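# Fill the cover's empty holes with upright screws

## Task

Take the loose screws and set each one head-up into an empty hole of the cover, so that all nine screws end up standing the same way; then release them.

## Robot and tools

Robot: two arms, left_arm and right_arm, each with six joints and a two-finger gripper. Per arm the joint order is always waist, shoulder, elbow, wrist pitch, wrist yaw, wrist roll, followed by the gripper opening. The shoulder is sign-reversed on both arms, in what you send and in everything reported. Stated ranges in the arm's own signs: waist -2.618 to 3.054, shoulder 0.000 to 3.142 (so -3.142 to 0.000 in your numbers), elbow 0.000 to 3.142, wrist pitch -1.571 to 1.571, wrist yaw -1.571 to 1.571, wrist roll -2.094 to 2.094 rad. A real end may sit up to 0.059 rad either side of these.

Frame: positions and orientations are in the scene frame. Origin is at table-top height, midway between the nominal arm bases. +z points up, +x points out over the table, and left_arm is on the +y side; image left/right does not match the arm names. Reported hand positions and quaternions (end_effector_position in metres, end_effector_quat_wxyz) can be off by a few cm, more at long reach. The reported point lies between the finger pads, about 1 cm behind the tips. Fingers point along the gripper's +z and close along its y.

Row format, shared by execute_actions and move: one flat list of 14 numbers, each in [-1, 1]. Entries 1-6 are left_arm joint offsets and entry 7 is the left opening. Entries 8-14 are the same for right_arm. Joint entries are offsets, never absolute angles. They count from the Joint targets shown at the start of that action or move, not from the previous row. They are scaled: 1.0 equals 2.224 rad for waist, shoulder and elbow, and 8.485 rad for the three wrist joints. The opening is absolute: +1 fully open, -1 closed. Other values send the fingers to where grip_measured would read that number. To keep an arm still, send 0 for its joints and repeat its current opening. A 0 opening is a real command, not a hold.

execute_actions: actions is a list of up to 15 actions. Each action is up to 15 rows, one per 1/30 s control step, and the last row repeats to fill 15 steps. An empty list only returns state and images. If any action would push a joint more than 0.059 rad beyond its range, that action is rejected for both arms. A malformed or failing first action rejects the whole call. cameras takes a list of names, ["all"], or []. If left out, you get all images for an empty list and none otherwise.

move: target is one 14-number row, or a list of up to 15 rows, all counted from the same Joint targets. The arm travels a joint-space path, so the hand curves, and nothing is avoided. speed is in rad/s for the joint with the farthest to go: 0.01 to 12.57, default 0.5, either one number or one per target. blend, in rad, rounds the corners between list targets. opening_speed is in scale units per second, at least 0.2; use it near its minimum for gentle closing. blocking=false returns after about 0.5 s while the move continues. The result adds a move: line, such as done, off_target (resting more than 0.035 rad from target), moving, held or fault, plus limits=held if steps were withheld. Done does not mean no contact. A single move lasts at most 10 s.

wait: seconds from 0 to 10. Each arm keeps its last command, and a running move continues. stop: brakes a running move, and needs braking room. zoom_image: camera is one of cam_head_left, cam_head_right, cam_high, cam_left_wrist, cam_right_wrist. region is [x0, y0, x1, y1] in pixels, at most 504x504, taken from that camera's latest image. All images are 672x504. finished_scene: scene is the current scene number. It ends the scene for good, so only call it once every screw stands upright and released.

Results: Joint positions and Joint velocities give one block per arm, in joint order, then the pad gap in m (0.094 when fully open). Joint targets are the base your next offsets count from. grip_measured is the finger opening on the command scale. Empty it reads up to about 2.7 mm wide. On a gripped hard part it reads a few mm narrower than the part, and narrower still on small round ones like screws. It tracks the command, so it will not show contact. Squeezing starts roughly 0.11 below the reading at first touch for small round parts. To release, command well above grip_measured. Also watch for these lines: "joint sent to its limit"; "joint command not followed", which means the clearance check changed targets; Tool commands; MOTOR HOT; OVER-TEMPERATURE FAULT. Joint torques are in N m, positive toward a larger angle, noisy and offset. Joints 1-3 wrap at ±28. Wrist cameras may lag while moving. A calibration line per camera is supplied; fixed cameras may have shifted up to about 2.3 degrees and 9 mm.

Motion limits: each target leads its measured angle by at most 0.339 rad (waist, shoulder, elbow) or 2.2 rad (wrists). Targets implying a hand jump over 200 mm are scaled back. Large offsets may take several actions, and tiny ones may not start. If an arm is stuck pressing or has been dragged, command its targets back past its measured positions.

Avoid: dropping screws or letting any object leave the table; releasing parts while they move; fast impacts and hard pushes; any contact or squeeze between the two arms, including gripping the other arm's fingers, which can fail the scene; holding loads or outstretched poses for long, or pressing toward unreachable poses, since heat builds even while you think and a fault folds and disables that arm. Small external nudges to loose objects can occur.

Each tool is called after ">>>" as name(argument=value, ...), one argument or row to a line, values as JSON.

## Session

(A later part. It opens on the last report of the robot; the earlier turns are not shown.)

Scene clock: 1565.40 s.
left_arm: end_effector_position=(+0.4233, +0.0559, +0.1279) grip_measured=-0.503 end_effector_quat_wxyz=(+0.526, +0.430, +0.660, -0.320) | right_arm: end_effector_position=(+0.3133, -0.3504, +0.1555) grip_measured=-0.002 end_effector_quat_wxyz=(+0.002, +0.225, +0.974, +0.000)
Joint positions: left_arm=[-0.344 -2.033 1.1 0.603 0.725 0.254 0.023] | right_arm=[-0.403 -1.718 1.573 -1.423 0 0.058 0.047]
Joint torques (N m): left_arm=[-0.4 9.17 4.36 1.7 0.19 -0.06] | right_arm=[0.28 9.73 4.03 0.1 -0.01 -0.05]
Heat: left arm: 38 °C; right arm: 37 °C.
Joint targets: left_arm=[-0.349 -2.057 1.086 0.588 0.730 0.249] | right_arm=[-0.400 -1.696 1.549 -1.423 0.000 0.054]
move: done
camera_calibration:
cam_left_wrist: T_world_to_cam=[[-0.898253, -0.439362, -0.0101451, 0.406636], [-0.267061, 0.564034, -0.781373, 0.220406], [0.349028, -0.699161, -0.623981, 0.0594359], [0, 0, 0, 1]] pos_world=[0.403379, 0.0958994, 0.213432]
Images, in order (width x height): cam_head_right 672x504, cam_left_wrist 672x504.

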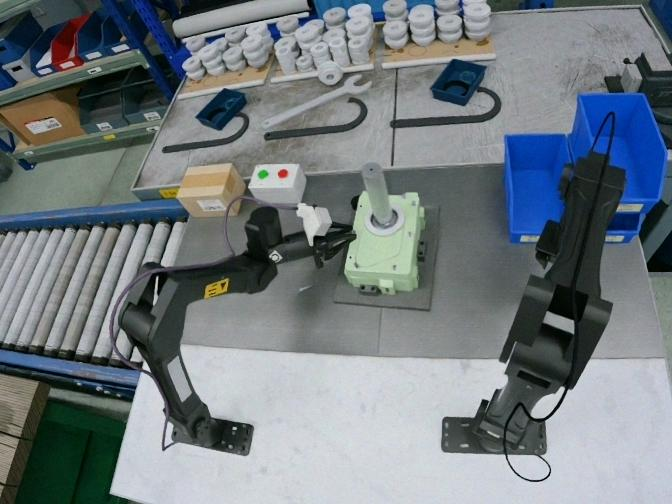

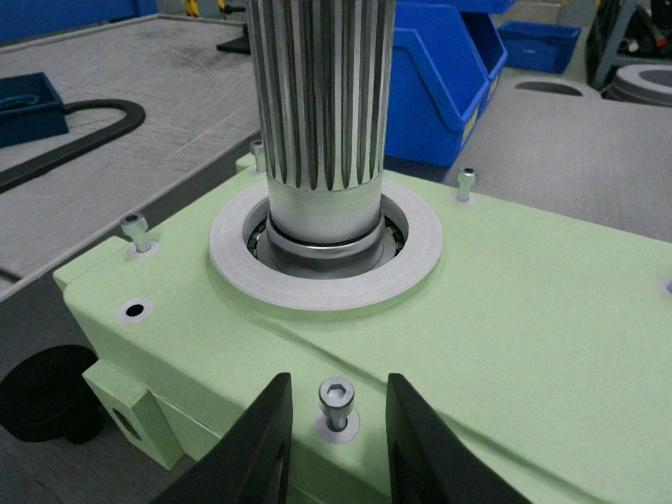

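>>> move(
  target=[
    [0.0063,0.0764,0.1097,-0.0442,0,0,-0.5,0,0,0,0,0,0,0],
    [0.1007,0.3354,-0.0688,-0.0694,0,0,-0.5,0,0,0,0,0,0,0],
  ],
  speed=[0.3,0.7],
  cameras=["cam_left_wrist","cam_head_right","cam_head_left"],
)

>>> zoom_image(
  camera="cam_left_wrist",
  region=[200, 200, 560, 504],
)

>>> zoom_image(
  camera="cam_head_left",
  region=[280, 260, 340, 320],
)

>>> zoom_image(
  camera="cam_head_left",
  region=[130, 230, 230, 330],
)

Scene clock: 1586.63 s.
left_arm: end_effector_position=(+0.3514, +0.1780, +0.2698) grip_measured=-0.503 end_effector_quat_wxyz=(+0.547, +0.355, +0.710, -0.265) | right_arm: end_effector_position=(+0.3133, -0.3504, +0.1555) grip_measured=-0.002 end_effector_quat_wxyz=(+0.002, +0.225, +0.974, +0.000)
Joint positions: left_arm=[-0.128 -1.327 0.951 0.021 0.725 0.254 0.023] | right_arm=[-0.403 -1.718 1.573 -1.423 0 0.058 0.047]
Joint torques (N m): left_arm=[0.24 6.98 5.44 1.61 0.22 -0.05] | right_arm=[0.28 9.74 4.01 0.09 -0.01 -0.05]
Heat: left arm: 38 °C; right arm: 37 °C.
Joint targets: left_arm=[-0.125 -1.311 0.933 0.000 0.730 0.250] | right_arm=[-0.400 -1.696 1.549 -1.423 0.000 0.054]
move: done
camera_calibration:
cam_left_wrist: T_world_to_cam=[[-0.783742, -0.621044, 0.00730623, 0.384442], [-0.400962, 0.49695, -0.769591, 0.298985], [0.474319, -0.60609, -0.638496, 0.201764], [0, 0, 0, 1]] pos_world=[0.325484, 0.212462, 0.356113]
Images, in order (width x height): cam_head_left 672x504, cam_head_right 672x504, cam_left_wrist 672x504.

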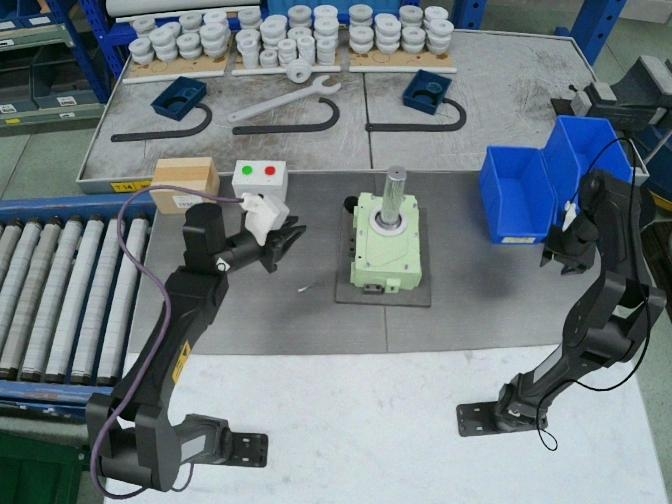

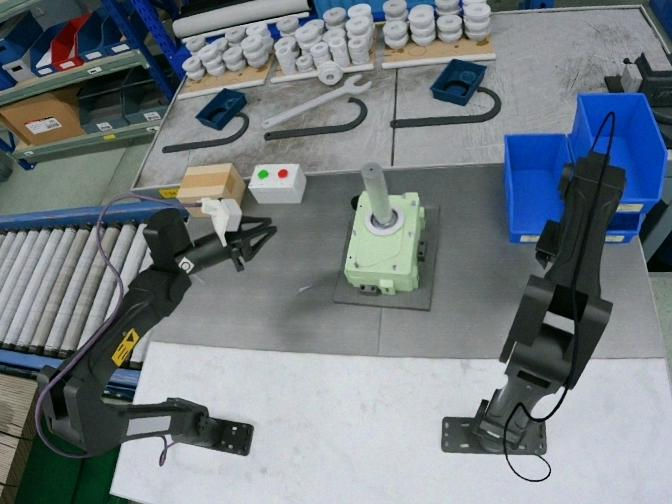

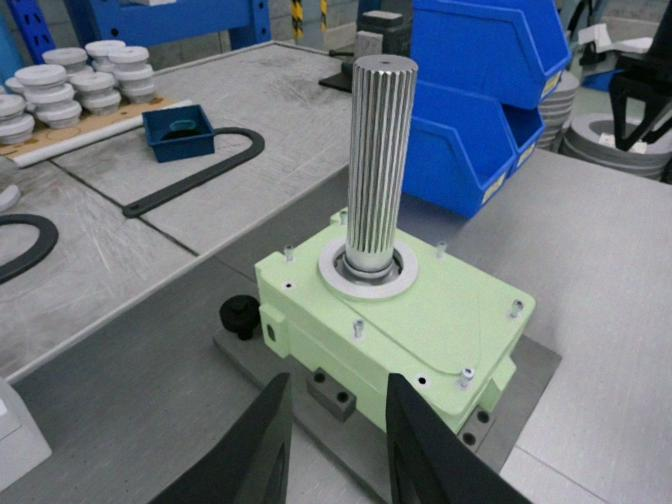

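Scaled by 1.400 from the camera's 672x504 image, which has a finer 960x720 frame.

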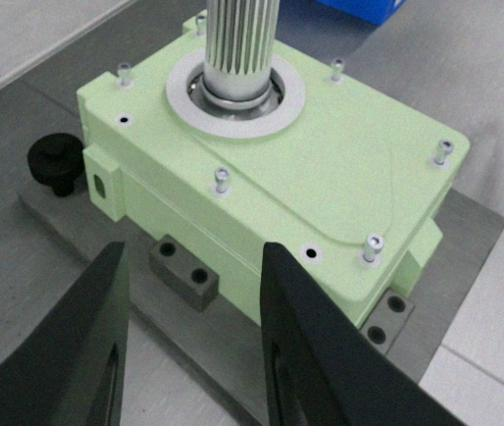

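Scaled by 8.400 from the camera's 672x504 image, which has a finer 960x720 frame.

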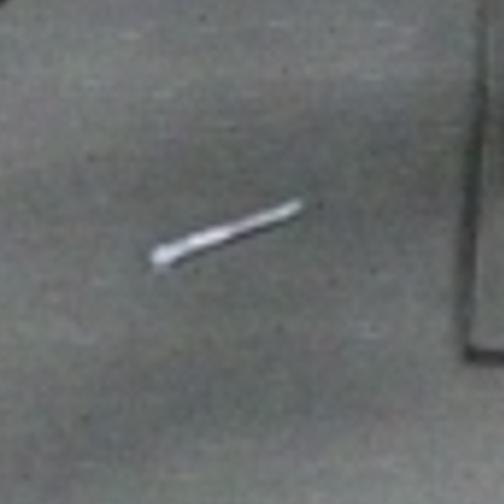

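Scaled by 5.040 from the camera's 672x504 image, which has a finer 960x720 frame.

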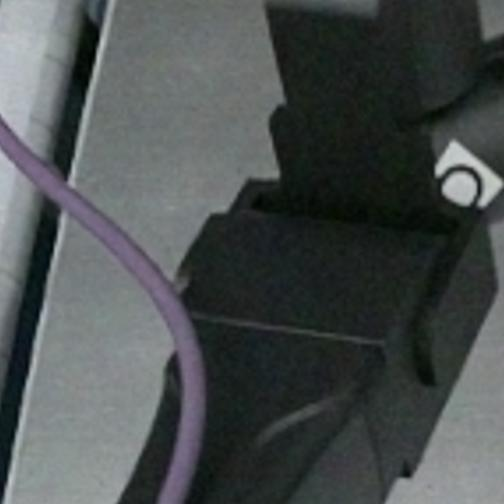

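>>> move(
  target=[-0.13,-0.3671,0.3406,-0.1344,-0.086,0.0616,0.2,0,0,0,0,0,0,0],
  speed=0.7,
  cameras=["cam_left_wrist"],
)

Scene clock: 1609.27 s.
left_arm: end_effector_position=(+0.3418, +0.1840, +0.0481) grip_measured=+0.197 end_effector_quat_wxyz=(+0.004, +0.566, +0.824, +0.000) | right_arm: end_effector_position=(+0.3133, -0.3504, +0.1555) grip_measured=-0.002 end_effector_quat_wxyz=(+0.002, +0.225, +0.974, +0.000)
Joint positions: left_arm=[-0.414 -2.103 1.665 -1.125 0.002 0.762 0.056] | right_arm=[-0.403 -1.718 1.573 -1.423 0 0.058 0.047]
Joint torques (N m): left_arm=[-0.13 9.65 7.65 0.33 -0.02 0.07] | right_arm=[0.28 9.74 4.01 0.09 -0.01 -0.05]
Heat: left arm: 37 °C; right arm: 37 °C.
Joint targets: left_arm=[-0.415 -2.128 1.690 -1.141 0.000 0.772] | right_arm=[-0.400 -1.696 1.549 -1.423 0.000 0.054]
move: done
camera_calibration:
cam_left_wrist: T_world_to_cam=[[-0.924593, -0.380684, -0.0143856, 0.3873], [-0.352733, 0.841223, 0.409785, -0.0149791], [-0.143897, 0.383959, -0.912069, 0.110626], [0, 0, 0, 1]] pos_world=[0.36873, 0.117564, 0.112608]
Images, in order (width x height): cam_left_wrist 672x504.

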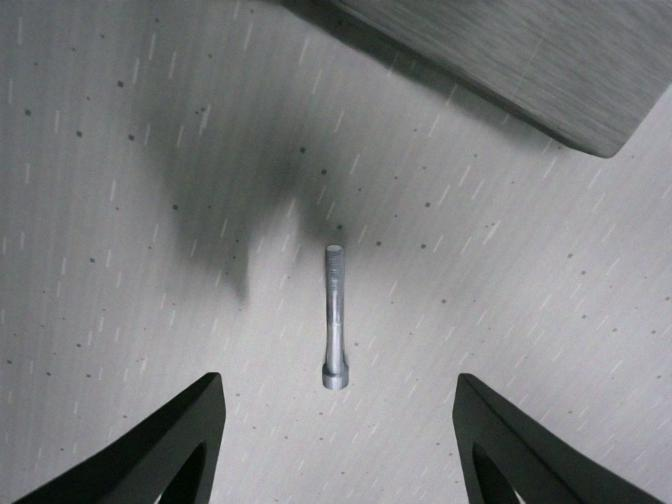

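>>> move(
  target=[
    [0,-0.0184,-0.0319,0.0125,0,0,0.2,0,0,0,0,0,0,0],
    [0,-0.0184,-0.0319,0.0125,0,0,-1,0,0,0,0,0,0,0],
  ],
  speed=0.2,
  cameras=["cam_left_wrist"],
)

Scene clock: 1631.10 s.
left_arm: end_effector_position=(+0.3475, +0.1817, +0.0254) grip_measured=-0.993 end_effector_quat_wxyz=(+0.007, +0.567, +0.824, +0.001) | right_arm: end_effector_position=(+0.3133, -0.3504, +0.1555) grip_measured=-0.002 end_effector_quat_wxyz=(+0.002, +0.225, +0.974, +0.000)
Joint positions: left_arm=[-0.414 -2.141 1.632 -1.048 0 0.763 0] | right_arm=[-0.403 -1.718 1.573 -1.423 0 0.058 0.047]
Joint torques (N m): left_arm=[-0.13 9.69 4.29 0.65 -0.02 0.06] | right_arm=[0.28 9.73 4.01 0.09 -0.01 -0.05]
Heat: left arm: 34 °C; right arm: 37 °C.
Joint targets: left_arm=[-0.415 -2.169 1.619 -1.035 0.000 0.772] | right_arm=[-0.400 -1.696 1.549 -1.423 0.000 0.054]
move: done
camera_calibration:
cam_left_wrist: T_world_to_cam=[[-0.924917, -0.379636, -0.0201288, 0.391335], [-0.354479, 0.842071, 0.406525, -0.00121925], [-0.137381, 0.383137, -0.913418, 0.0896009], [0, 0, 0, 1]] pos_world=[0.37383, 0.115262, 0.0902159]
Images, in order (width x height): cam_left_wrist 672x504.

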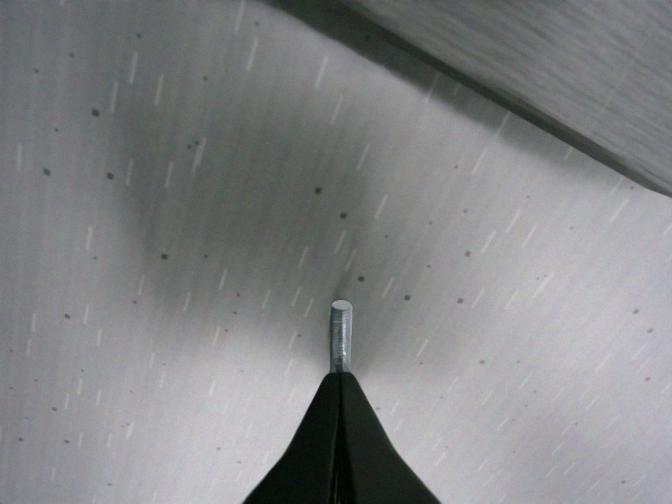

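>>> move(
  target=[
    [0,0,0,0,0,0,-0.4,0,0,0,0,0,0,0],
    [0,-0.0031,-0.0056,0.0021,0,0,-0.4,0,0,0,0,0,0,0],
    [0,-0.0031,-0.0056,0.0021,0,0,-1,0,0,0,0,0,0,0],
  ],
  speed=0.1,
  cameras=["cam_left_wrist"],
)

Scene clock: 1642.90 s.
left_arm: end_effector_position=(+0.3478, +0.1816, +0.0221) grip_measured=-0.950 end_effector_quat_wxyz=(+0.008, +0.567, +0.824, +0.001) | right_arm: end_effector_position=(+0.3133, -0.3504, +0.1555) grip_measured=-0.002 end_effector_quat_wxyz=(+0.002, +0.225, +0.974, +0.000)
Joint positions: left_arm=[-0.414 -2.143 1.622 -1.033 0 0.763 0.002] | right_arm=[-0.403 -1.718 1.573 -1.423 0 0.058 0.047]
Joint torques (N m): left_arm=[-0.09 9.32 4.21 0.68 -0.02 0.1] | right_arm=[0.28 9.73 4 0.09 -0.01 -0.05]
Heat: left arm: 34 °C; right arm: 37 °C.
Joint targets: left_arm=[-0.415 -2.176 1.607 -1.017 0.000 0.772] | right_arm=[-0.400 -1.696 1.549 -1.423 0.000 0.054]
move: done
camera_calibration:
cam_left_wrist: T_world_to_cam=[[-0.924863, -0.379655, -0.022163, 0.391617], [-0.355577, 0.842595, 0.404473, 0.000639509], [-0.134886, 0.381963, -0.914281, 0.0860772], [0, 0, 0, 1]] pos_world=[0.37403, 0.115262, 0.0871195]
Images, in order (width x height): cam_left_wrist 672x504.

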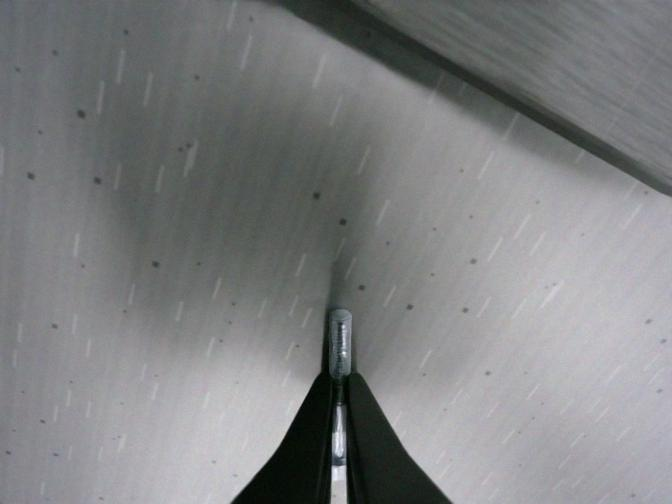

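>>> move(
  target=[
    [0,0.0432,0.0643,-0.0263,0,0,-1,0,0,0,0,0,0,0],
    [0,0.0432,0.0643,-0.0263,0,-0.3267,-1,0,0,0,0,0,0,0],
    [0,0.0013,0,0,0,-0.3267,-1,0,0,0,0,0,0,0],
  ],
  speed=[0.25,1.5,0.2],
  cameras=["cam_left_wrist"],
)

Scene clock: 1659.63 s.
left_arm: end_effector_position=(+0.3476, +0.1815, +0.0221) grip_measured=-0.950 end_effector_quat_wxyz=(-0.002, +0.699, -0.715, +0.008) | right_arm: end_effector_position=(+0.3133, -0.3504, +0.1555) grip_measured=-0.002 end_effector_quat_wxyz=(+0.002, +0.225, +0.974, +0.000)
Joint positions: left_arm=[-0.414 -2.144 1.622 -1.033 0.001 -1.99 0.002] | right_arm=[-0.403 -1.718 1.573 -1.423 0 0.058 0.047]
Joint torques (N m): left_arm=[-0.08 9.59 4 0.68 -0.05 -0.11] | right_arm=[0.28 9.73 4.03 0.09 -0.01 -0.06]
Heat: left arm: 34 °C; right arm: 37 °C.
Joint targets: left_arm=[-0.415 -2.173 1.607 -1.017 0.000 -2.000] | right_arm=[-0.400 -1.696 1.549 -1.423 0.000 0.054]
move: done
camera_calibration:
cam_left_wrist: T_world_to_cam=[[0.999994, 0.000404176, 0.00336744, -0.34718], [-0.00105931, -0.905983, 0.423312, 0.194422], [0.00322194, -0.423313, -0.905978, 0.184014], [0, 0, 0, 1]] pos_world=[0.346791, 0.254179, 0.0855812]
Images, in order (width x height): cam_left_wrist 672x504.

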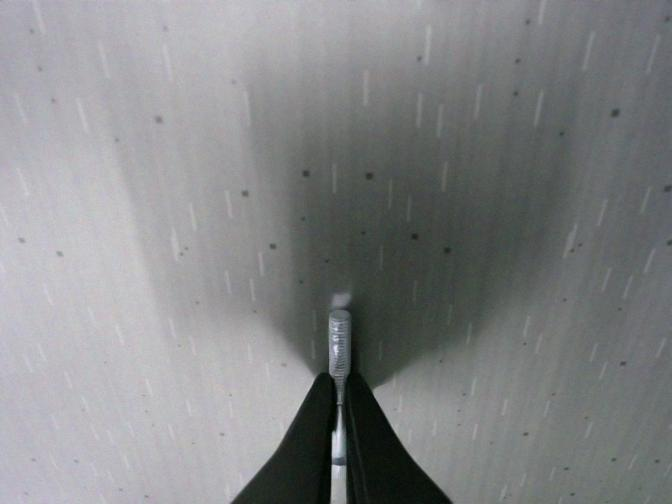

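>>> move(
  target=[
    [0,0,0,0,0,0,-0.4,0,0,0,0,0,0,0],
    [0,0.0432,0.0643,-0.0263,0,0,-0.4,0,0,0,0,0,0,0],
    [-0.0616,-0.068,0.1799,-0.0457,-0.0261,0.3531,0.2,0,0,0,0,0,0,0],
  ],
  speed=[0.3,0.3,1.5],
  cameras=["cam_left_wrist"],
)

Scene clock: 1691.10 s.
left_arm: end_effector_position=(+0.3581, +0.1760, +0.0721) grip_measured=+0.197 end_effector_quat_wxyz=(-0.073, +0.689, +0.712, +0.115) | right_arm: end_effector_position=(+0.3133, -0.3504, +0.1555) grip_measured=-0.002 end_effector_quat_wxyz=(+0.002, +0.225, +0.974, +0.000)
Joint positions: left_arm=[-0.523 -2.27 2.002 -1.399 -0.256 0.975 0.056] | right_arm=[-0.403 -1.718 1.573 -1.423 0 0.058 0.047]
Joint torques (N m): left_arm=[-2.24 8.42 5.63 0.25 0.21 0.2] | right_arm=[0.27 9.73 4.01 0.09 -0.01 -0.05]
Heat: left arm: 35 °C; right arm: 37 °C.
Joint targets: left_arm=[-0.552 -2.324 2.007 -1.405 -0.221 0.996] | right_arm=[-0.400 -1.696 1.549 -1.423 0.000 0.054]
move: off_target (left_arm); target 3's new numbers were sent with left_arm's shoulder 0.054 rad from that target; left_arm: the shoulder is farthest, 0.054 rad from its target
camera_calibration:
cam_left_wrist: T_world_to_cam=[[-0.995931, -0.0440164, -0.078634, 0.370597], [-0.0841931, 0.765597, 0.637787, -0.111644], [0.0321288, 0.641813, -0.766188, 0.0191189], [0, 0, 0, 1]] pos_world=[0.359075, 0.0895161, 0.114995]
Images, in order (width x height): cam_left_wrist 672x504.

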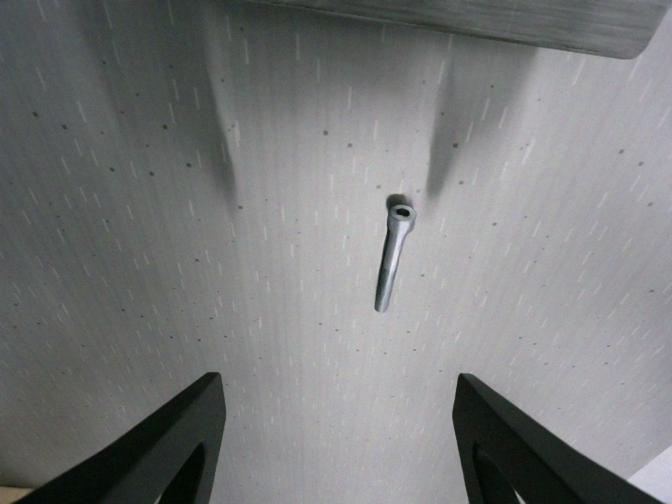

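>>> move(
  target=[
    [0.0616,0.1097,0,0,0,0,0.0,0,0,0,0,0,0,0],
    [0.0616,0.1111,-0.1156,0.0194,0.026,-0.3531,0.0,0,0,0,0,0,0,0],
    [0.0616,0.0679,-0.1799,0.0457,0.026,-0.3531,0.0,0,0,0,0,0,0,0],
  ],
  speed=[0.4,1.5,0.3],
  cameras=["cam_left_wrist"],
)

Scene clock: 1714.73 s.
left_arm: end_effector_position=(+0.3500, +0.1825, +0.0213) grip_measured=+0.003 end_effector_quat_wxyz=(-0.004, +0.700, -0.714, +0.011) | right_arm: end_effector_position=(+0.3133, -0.3504, +0.1555) grip_measured=-0.002 end_effector_quat_wxyz=(+0.002, +0.225, +0.974, +0.000)
Joint positions: left_arm=[-0.409 -2.145 1.622 -1.024 0 -1.99 0.047] | right_arm=[-0.403 -1.718 1.573 -1.423 0 0.058 0.047]
Joint torques (N m): left_arm=[-0.32 9.73 4.07 0.61 0 -0.15] | right_arm=[0.28 9.72 4.01 0.09 -0.01 -0.05]
Heat: left arm: 34 °C; right arm: 37 °C.
Joint targets: left_arm=[-0.415 -2.173 1.607 -1.017 -0.001 -2.000] | right_arm=[-0.400 -1.696 1.549 -1.423 0.000 0.054]
move: done
camera_calibration:
cam_left_wrist: T_world_to_cam=[[0.999944, 0.00430983, 0.009706, -0.35049], [-0.000223016, -0.905226, 0.42493, 0.195179], [0.0106175, -0.424909, -0.905174, 0.181413], [0, 0, 0, 1]] pos_world=[0.348588, 0.255276, 0.084675]
Images, in order (width x height): cam_left_wrist 672x504.

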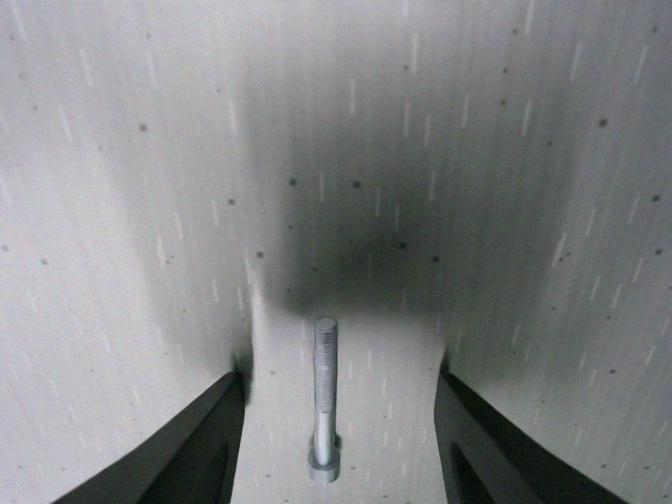

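>>> move(
  target=[
    [0,0,0,0,0,0,-1,0,0,0,0,0,0,0],
    [0,0.0432,0.0643,-0.0263,0,0,-1,0,0,0,0,0,0,0],
    [0.0967,0.0823,0.0013,-0.0216,0,0,-1,0,0,0,0,0,0,0],
    [0.0967,0.054,-0.0815,0.005,0,0,-1,0,0,0,0,0,0,0],
  ],
  speed=[0.3,0.3,0.5,0.2],
  cameras=["cam_left_wrist"],
)

Scene clock: 1735.20 s.
left_arm: end_effector_position=(+0.3418, +0.2733, +0.0213) grip_measured=-0.948 end_effector_quat_wxyz=(+0.002, +0.773, -0.635, +0.002) | right_arm: end_effector_position=(+0.3133, -0.3504, +0.1555) grip_measured=-0.002 end_effector_quat_wxyz=(+0.002, +0.225, +0.974, +0.000)
Joint positions: left_arm=[-0.195 -2.027 1.44 -0.982 0.004 -1.99 0.002] | right_arm=[-0.403 -1.718 1.573 -1.423 0 0.058 0.047]
Joint torques (N m): left_arm=[-0.31 8.66 3.96 0.55 -0.06 -0.12] | right_arm=[0.28 9.72 4.03 0.09 -0.01 -0.05]
Heat: left arm: 34 °C; right arm: 37 °C.
Joint targets: left_arm=[-0.200 -2.053 1.426 -0.975 -0.001 -2.000] | right_arm=[-0.400 -1.696 1.549 -1.423 0.000 0.054]
move: done
camera_calibration:
cam_left_wrist: T_world_to_cam=[[0.976045, 0.217273, -0.0113597, -0.392156], [0.201845, -0.884774, 0.420041, 0.20278], [0.0812129, -0.412271, -0.907434, 0.192549], [0, 0, 0, 1]] pos_world=[0.326194, 0.344002, 0.0850952]
Images, in order (width x height): cam_left_wrist 672x504.

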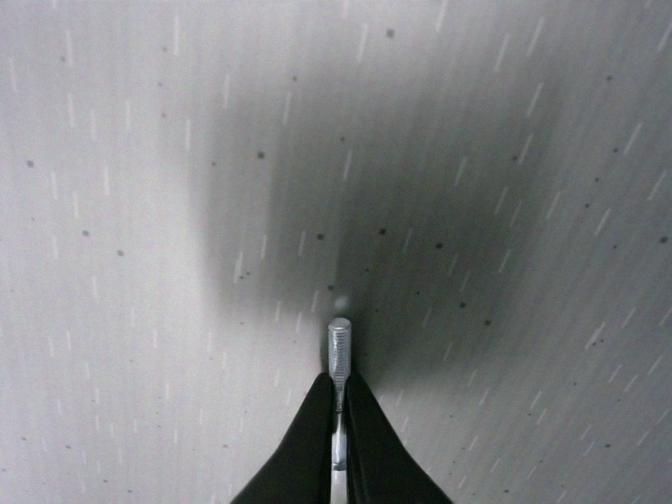

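>>> move(
  target=[
    [0,0,0,0,0,0,-0.4,0,0,0,0,0,0,0],
    [0,0.0283,0.0827,-0.0265,0,0,-0.4,0,0,0,0,0,0,0],
    [-0.0665,-0.049,0.1491,-0.0401,-0.026,0.3518,0.2,0,0,0,0,0,0,0],
  ],
  speed=[0.3,0.3,1.5],
  cameras=["cam_left_wrist"],
)

Scene clock: 1755.53 s.
left_arm: end_effector_position=(+0.3440, +0.2553, +0.0600) grip_measured=+0.197 end_effector_quat_wxyz=(-0.093, +0.624, +0.771, +0.084) | right_arm: end_effector_position=(+0.3133, -0.3504, +0.1555) grip_measured=-0.002 end_effector_quat_wxyz=(+0.002, +0.225, +0.974, +0.000)
Joint positions: left_arm=[-0.343 -2.131 1.732 -1.299 -0.217 0.975 0.056] | right_arm=[-0.403 -1.718 1.573 -1.423 0 0.058 0.047]
Joint torques (N m): left_arm=[-0.36 9.16 7.35 0.09 -0.21 0.08] | right_arm=[0.27 9.73 4.01 0.09 -0.01 -0.05]
Heat: left arm: 34 °C; right arm: 37 °C.
Joint targets: left_arm=[-0.347 -2.162 1.757 -1.315 -0.221 0.985] | right_arm=[-0.400 -1.696 1.549 -1.423 0.000 0.054]
move: done
camera_calibration:
cam_left_wrist: T_world_to_cam=[[-0.973601, -0.226156, -0.0309046, 0.394959], [-0.194878, 0.753075, 0.628411, -0.12402], [-0.118845, 0.617844, -0.777267, 0.0180534], [0, 0, 0, 1]] pos_world=[0.362509, 0.171564, 0.104174]
Images, in order (width x height): cam_left_wrist 672x504.

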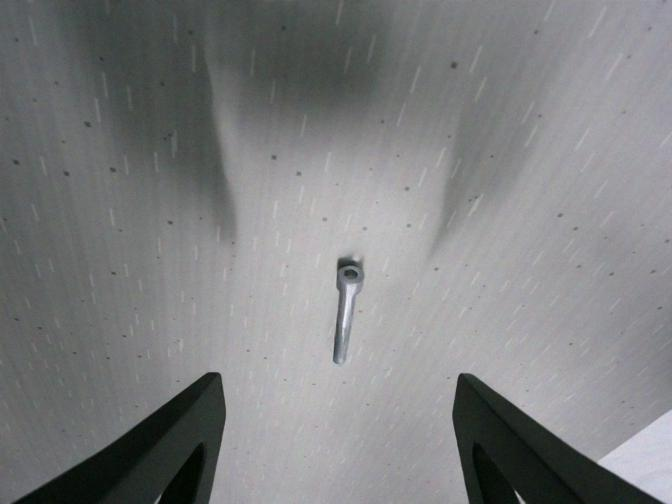

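>>> move(
  target=[0.013,-0.0067,-0.0755,0.0214,0,0.0114,0.2,0,0,0,0,0,0,0],
  speed=0.25,
  cameras=["cam_left_wrist"],
)

Scene clock: 1776.80 s.
left_arm: end_effector_position=(+0.3415, +0.2643, +0.0224) grip_measured=+0.197 end_effector_quat_wxyz=(-0.098, +0.653, +0.747, +0.080) | right_arm: end_effector_position=(+0.3133, -0.3504, +0.1555) grip_measured=-0.002 end_effector_quat_wxyz=(+0.002, +0.225, +0.974, +0.000)
Joint positions: left_arm=[-0.324 -2.148 1.604 -1.155 -0.219 1.071 0.056] | right_arm=[-0.403 -1.718 1.573 -1.423 0 0.058 0.047]
Joint torques (N m): left_arm=[0.38 9.37 3.81 0.5 -0.19 0.08] | right_arm=[0.28 9.72 4.01 0.09 -0.01 -0.06]
Heat: left arm: 34 °C; right arm: 37 °C.
Joint targets: left_arm=[-0.319 -2.177 1.590 -1.133 -0.222 1.082] | right_arm=[-0.400 -1.696 1.549 -1.423 0.000 0.054]
move: done
camera_calibration:
cam_left_wrist: T_world_to_cam=[[-0.988046, -0.153952, -0.00794625, 0.378765], [-0.124399, 0.765815, 0.630914, -0.135185], [-0.0910453, 0.624361, -0.775812, -0.0282865], [0, 0, 0, 1]] pos_world=[0.354845, 0.179499, 0.0663546]
Images, in order (width x height): cam_left_wrist 672x504.

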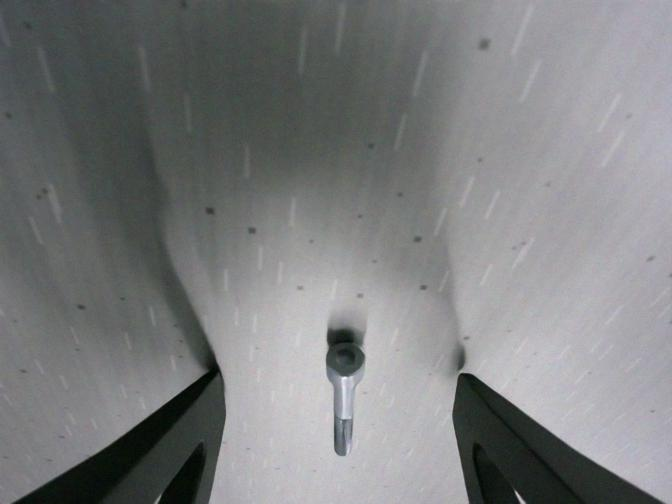

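>>> move(
  target=[0,0,0,0,0,0,-1,0,0,0,0,0,0,0],
  opening_speed=0.8,
  cameras=["cam_left_wrist"],
)

>>> zoom_image(
  camera="cam_left_wrist",
  region=[220, 320, 460, 504],
)

Scene clock: 1787.33 s.
left_arm: end_effector_position=(+0.3437, +0.2639, +0.0222) grip_measured=-0.936 end_effector_quat_wxyz=(-0.094, +0.653, +0.747, +0.083) | right_arm: end_effector_position=(+0.3133, -0.3504, +0.1555) grip_measured=-0.002 end_effector_quat_wxyz=(+0.002, +0.225, +0.974, +0.000)
Joint positions: left_arm=[-0.324 -2.148 1.604 -1.146 -0.222 1.072 0.003] | right_arm=[-0.403 -1.718 1.573 -1.423 0 0.058 0.047]
Joint torques (N m): left_arm=[0.25 9.39 3.9 0.39 -0.14 0.12] | right_arm=[0.28 9.73 4.01 0.09 -0.01 -0.05]
Heat: left arm: 34 °C; right arm: 37 °C.
Joint targets: left_arm=[-0.319 -2.177 1.590 -1.133 -0.222 1.082] | right_arm=[-0.400 -1.696 1.549 -1.423 0.000 0.054]
move: done
camera_calibration:
cam_left_wrist: T_world_to_cam=[[-0.988146, -0.152596, -0.0167654, 0.380862], [-0.129067, 0.766681, 0.628921, -0.133017], [-0.0831172, 0.62363, -0.777288, -0.0304638], [0, 0, 0, 1]] pos_world=[0.356647, 0.179098, 0.0663632]
Images, in order (width x height): cam_left_wrist 672x504.

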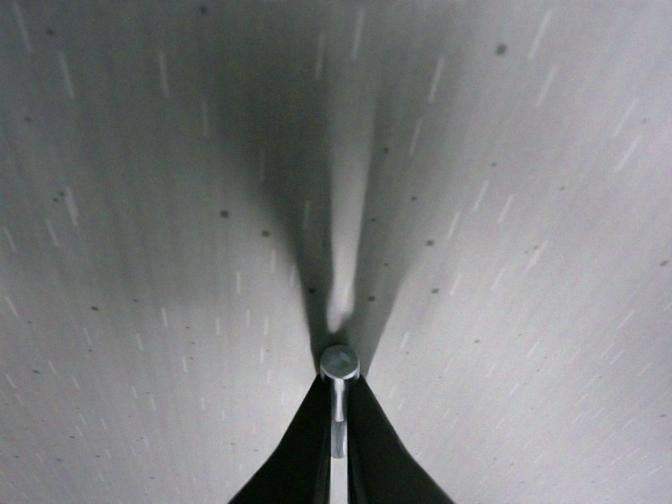

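Scaled by 2.100 from the camera's 672x504 image, which has a finer 960x720 frame.

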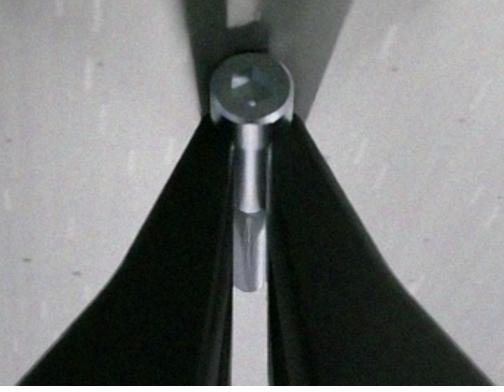

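>>> move(
  target=[
    [0,0.1246,0.027,-0.002,0,0,-1,0,0,0,0,0,0,0],
    [0.013,0.3898,-0.2954,0.1335,0.1121,-0.0981,-1,0,0,0,0,0,0,0],
    [-0.0256,0.21,-0.2361,0.1683,0.1121,-0.0981,-1,0,0,0,0,0,0,0],
  ],
  speed=[0.4,0.9,0.5],
  cameras=["cam_left_wrist","cam_head_right"],
)

>>> zoom_image(
  camera="cam_left_wrist",
  region=[220, 320, 460, 504],
)

>>> zoom_image(
  camera="cam_head_right",
  region=[320, 200, 390, 270],
)

Scene clock: 1830.23 s.
left_arm: end_effector_position=(+0.3679, +0.0644, +0.2038) grip_measured=-0.937 end_effector_quat_wxyz=(+0.505, +0.437, +0.668, -0.328) | right_arm: end_effector_position=(+0.3133, -0.3504, +0.1555) grip_measured=-0.002 end_effector_quat_wxyz=(+0.002, +0.225, +0.974, +0.000)
Joint positions: left_arm=[-0.371 -1.694 1.036 0.284 0.72 0.256 0.003] | right_arm=[-0.403 -1.718 1.573 -1.423 0 0.058 0.047]
Joint torques (N m): left_arm=[-0.35 7.54 8.72 1.9 0.29 -0.1] | right_arm=[0.28 9.73 4.03 0.09 -0.01 -0.05]
Heat: left arm: 34 °C; right arm: 37 °C.
Joint targets: left_arm=[-0.375 -1.710 1.064 0.295 0.729 0.249] | right_arm=[-0.400 -1.696 1.549 -1.423 0.000 0.054]
move: done
camera_calibration:
cam_left_wrist: T_world_to_cam=[[-0.90801, -0.418636, 0.0161671, 0.358211], [-0.283331, 0.585195, -0.759783, 0.260263], [0.308612, -0.694471, -0.649976, 0.151926], [0, 0, 0, 1]] pos_world=[0.352114, 0.103163, 0.290701]
Images, in order (width x height): cam_head_right 672x504, cam_left_wrist 672x504.

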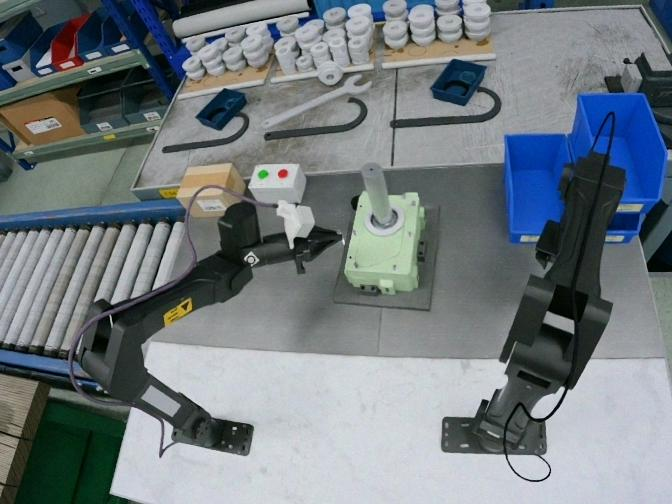

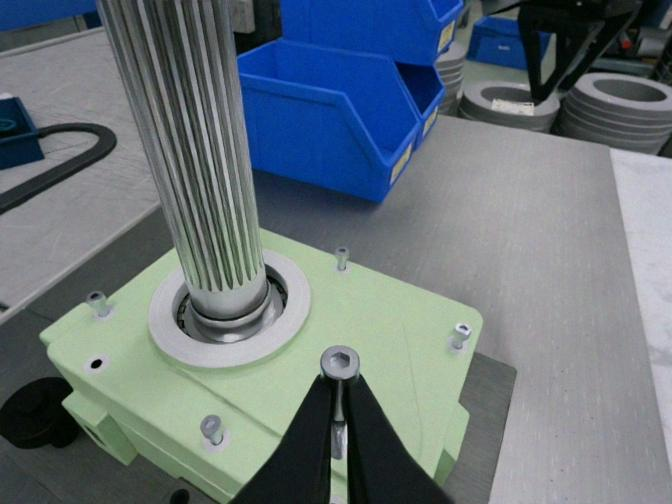

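Scaled by 2.100 from the camera's 672x504 image, which has a finer 960x720 frame.

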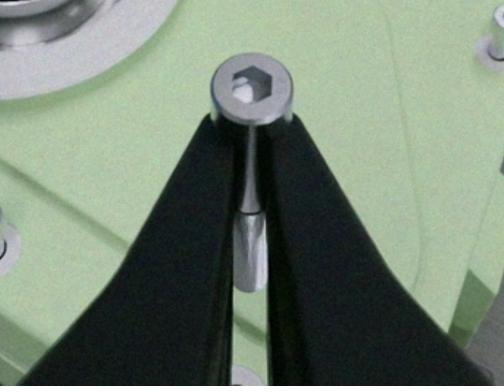

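Scaled by 7.200 from the camera's 672x504 image, which has a finer 960x720 frame.

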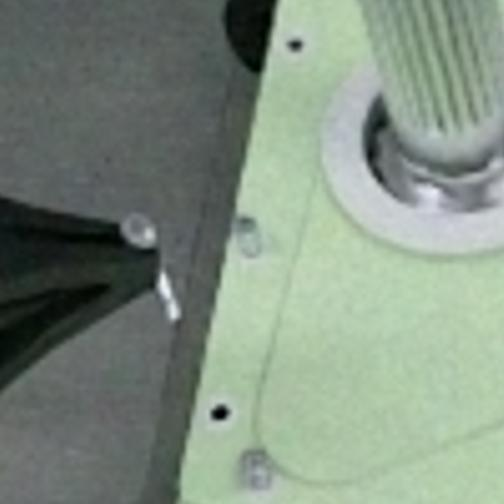

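>>> move(
  target=[-0.0058,-0.0517,-0.0688,0.0268,0,0,-1,0,0,0,0,0,0,0],
  speed=0.25,
  cameras=["cam_left_wrist","cam_head_right"],
)

>>> zoom_image(
  camera="cam_left_wrist",
  region=[270, 390, 420, 504],
)

>>> zoom_image(
  camera="cam_head_right",
  region=[330, 220, 380, 270],
)

Scene clock: 1846.97 s.
left_arm: end_effector_position=(+0.3653, +0.0596, +0.1518) grip_measured=-0.937 end_effector_quat_wxyz=(+0.506, +0.441, +0.664, -0.331) | right_arm: end_effector_position=(+0.3133, -0.3504, +0.1555) grip_measured=-0.002 end_effector_quat_wxyz=(+0.002, +0.225, +0.974, +0.000)
Joint positions: left_arm=[-0.383 -1.803 0.925 0.511 0.72 0.256 0.003] | right_arm=[-0.403 -1.718 1.573 -1.423 0 0.058 0.047]
Joint torques (N m): left_arm=[-0.54 7.5 4.55 1.92 0.28 -0.09] | right_arm=[0.27 9.73 4.01 0.09 -0.01 -0.05]
Heat: left arm: 34 °C; right arm: 37 °C.
Joint targets: left_arm=[-0.388 -1.825 0.911 0.522 0.729 0.249] | right_arm=[-0.400 -1.696 1.549 -1.423 0.000 0.054]
move: done
camera_calibration:
cam_left_wrist: T_world_to_cam=[[-0.912934, -0.407922, 0.0123075, 0.356519], [-0.27226, 0.586302, -0.76297, 0.219256], [0.304016, -0.699892, -0.646316, 0.116982], [0, 0, 0, 1]] pos_world=[0.349608, 0.0987565, 0.238505]
Images, in order (width x height): cam_head_right 672x504, cam_left_wrist 672x504.

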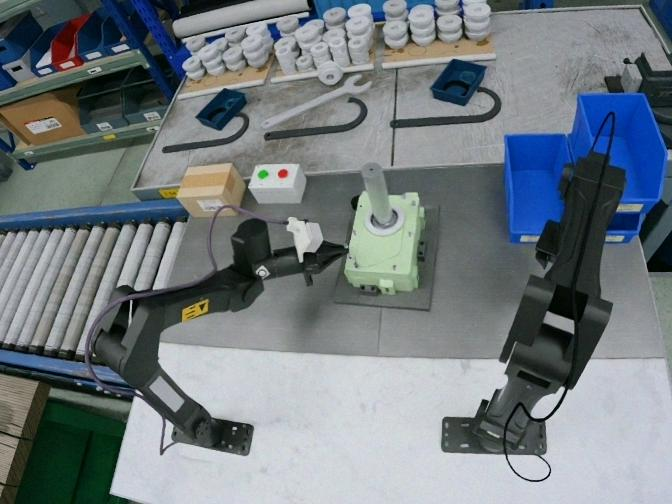

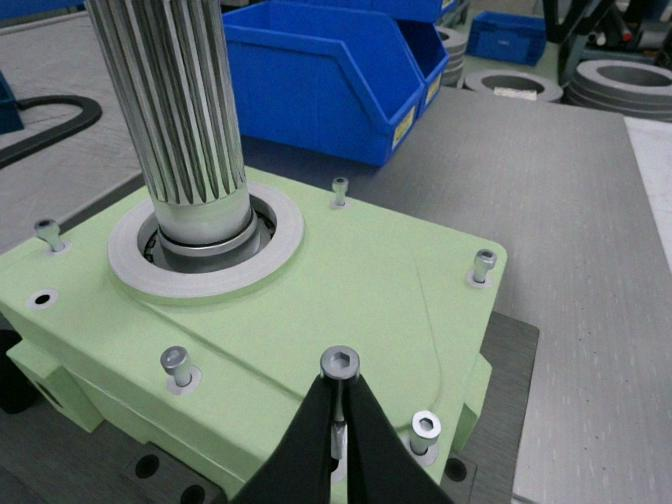

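Scaled by 3.360 from the camera's 672x504 image, which has a finer 960x720 frame.

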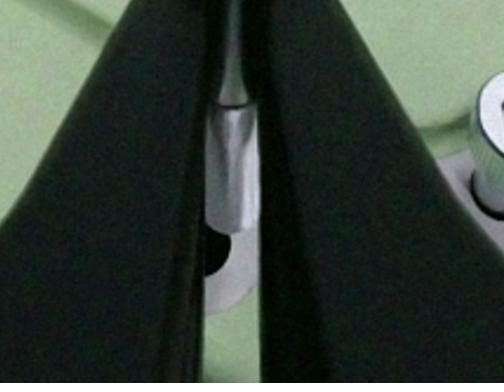

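Scaled by 10.080 from the camera's 672x504 image, which has a finer 960x720 frame.

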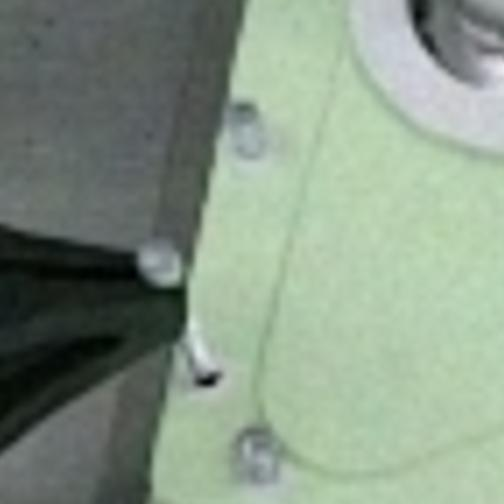

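>>> move(
  target=[
    [0.0126,0.0382,0.067,-0.0262,0,0,-1,0,0,0,0,0,0,0],
    [0.004,-0.0009,0.0012,0,0,0,-1,0,0,0,0,0,0,0],
  ],
  speed=0.25,
  cameras=["cam_left_wrist","cam_head_right"],
)

>>> zoom_image(
  camera="cam_left_wrist",
  region=[270, 390, 420, 504],
)

>>> zoom_image(
  camera="cam_head_right",
  region=[330, 220, 380, 270],
)

Scene clock: 1872.87 s.
left_arm: end_effector_position=(+0.3685, +0.0627, +0.1520) grip_measured=-0.937 end_effector_quat_wxyz=(+0.507, +0.438, +0.665, -0.328) | right_arm: end_effector_position=(+0.3133, -0.3504, +0.1555) grip_measured=-0.002 end_effector_quat_wxyz=(+0.002, +0.225, +0.974, +0.000)
Joint positions: left_arm=[-0.374 -1.805 0.927 0.511 0.72 0.256 0.003] | right_arm=[-0.403 -1.718 1.573 -1.423 0 0.058 0.047]
Joint torques (N m): left_arm=[-0.35 7.51 4.7 1.97 0.26 -0.12] | right_arm=[0.28 9.73 4.01 0.09 -0.01 -0.05]
Heat: left arm: 35 °C; right arm: 37 °C.
Joint targets: left_arm=[-0.379 -1.827 0.914 0.522 0.729 0.249] | right_arm=[-0.400 -1.696 1.549 -1.423 0.000 0.054]
move: done
camera_calibration:
cam_left_wrist: T_world_to_cam=[[-0.909476, -0.415587, 0.011859, 0.359877], [-0.27666, 0.583662, -0.763412, 0.220305], [0.310342, -0.697586, -0.645803, 0.11581], [0, 0, 0, 1]] pos_world=[0.352308, 0.101764, 0.238706]
Images, in order (width x height): cam_head_right 672x504, cam_left_wrist 672x504.

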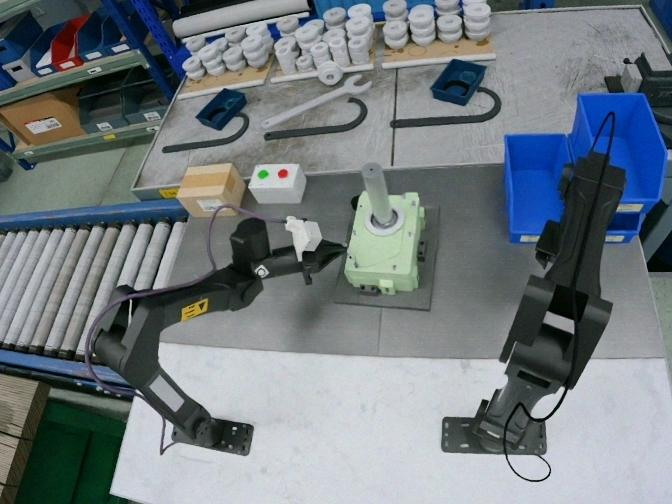

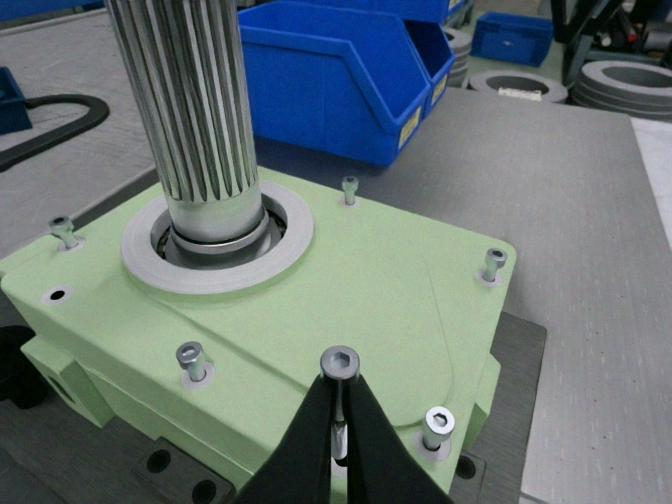

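Scaled by 3.360 from the camera's 672x504 image, which has a finer 960x720 frame.

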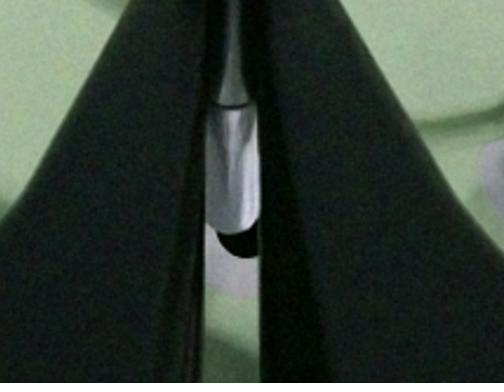

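Scaled by 10.080 from the camera's 672x504 image, which has a finer 960x720 frame.

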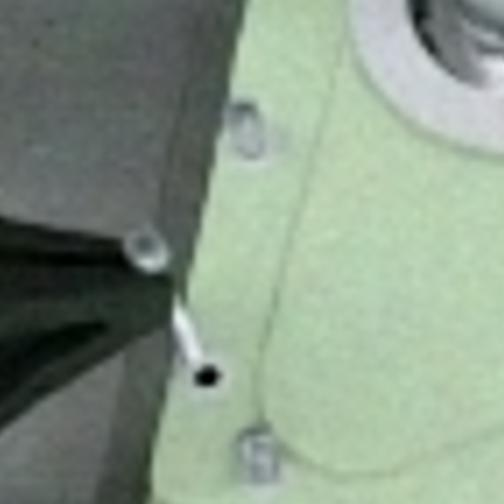

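>>> move(
  target=[
    [-0.0015,0,0,0,0,0,-1,0,0,0,0,0,0,0],
    [-0.0015,-0.0054,-0.0036,0.0018,0,0,-1,0,0,0,0,0,0,0],
  ],
  speed=0.04,
  cameras=["cam_left_wrist","cam_head_right"],
)

>>> zoom_image(
  camera="cam_left_wrist",
  region=[270, 390, 420, 504],
)

>>> zoom_image(
  camera="cam_head_right",
  region=[330, 220, 380, 270],
)

Scene clock: 1888.83 s.
left_arm: end_effector_position=(+0.3675, +0.0613, +0.1481) grip_measured=-0.937 end_effector_quat_wxyz=(+0.507, +0.439, +0.665, -0.329) | right_arm: end_effector_position=(+0.3133, -0.3504, +0.1555) grip_measured=-0.002 end_effector_quat_wxyz=(+0.002, +0.225, +0.974, +0.000)
Joint positions: left_arm=[-0.377 -1.815 0.921 0.527 0.72 0.256 0.003] | right_arm=[-0.403 -1.718 1.573 -1.423 0 0.058 0.047]
Joint torques (N m): left_arm=[-0.39 7.25 4.42 1.93 0.28 -0.11] | right_arm=[0.28 9.73 4.01 0.09 -0.01 -0.05]
Heat: left arm: 36 °C; right arm: 37 °C.
Joint targets: left_arm=[-0.383 -1.839 0.906 0.538 0.729 0.249] | right_arm=[-0.400 -1.696 1.549 -1.423 0.000 0.054]
move: done
camera_calibration:
cam_left_wrist: T_world_to_cam=[[-0.910862, -0.412533, 0.0121484, 0.358765], [-0.274997, 0.584711, -0.76321, 0.217205], [0.307746, -0.698519, -0.646037, 0.113756], [0, 0, 0, 1]] pos_world=[0.351508, 0.100461, 0.234906]
Images, in order (width x height): cam_head_right 672x504, cam_left_wrist 672x504.

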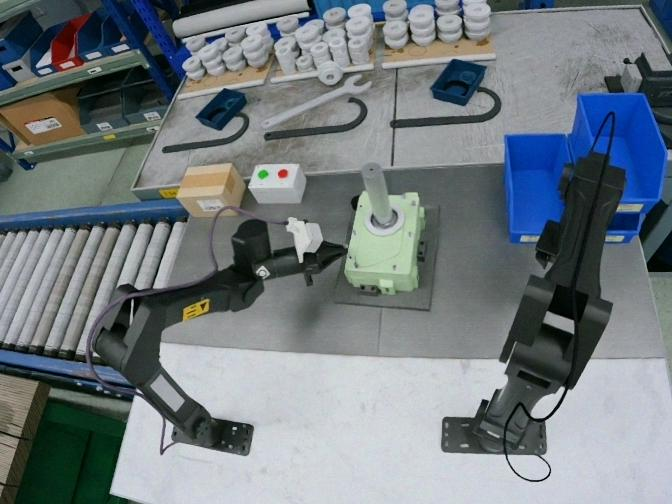

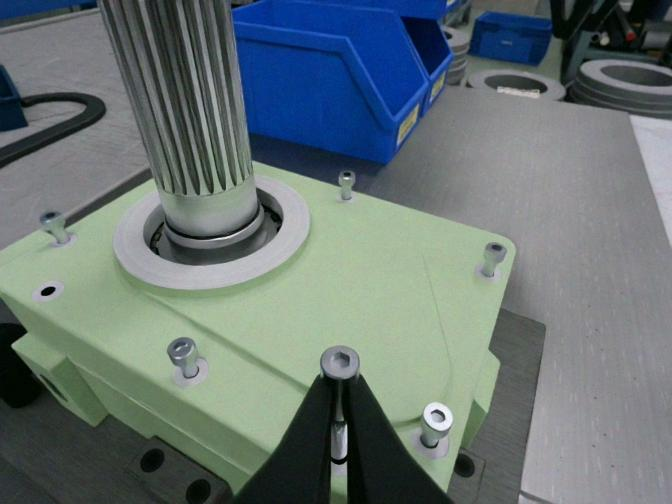

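Scaled by 3.360 from the camera's 672x504 image, which has a finer 960x720 frame.

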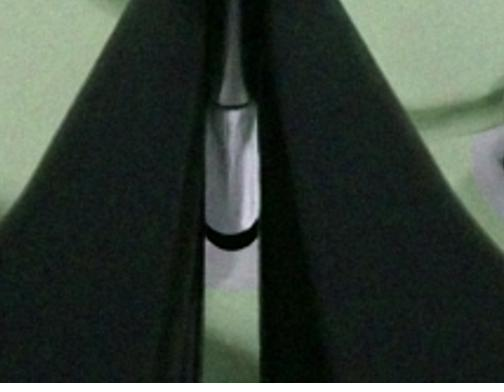

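Scaled by 10.080 from the camera's 672x504 image, which has a finer 960x720 frame.

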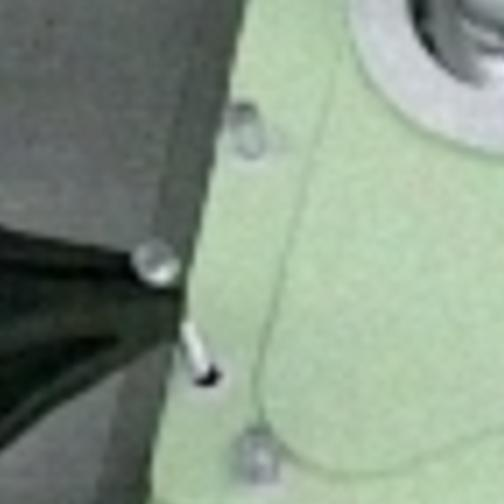

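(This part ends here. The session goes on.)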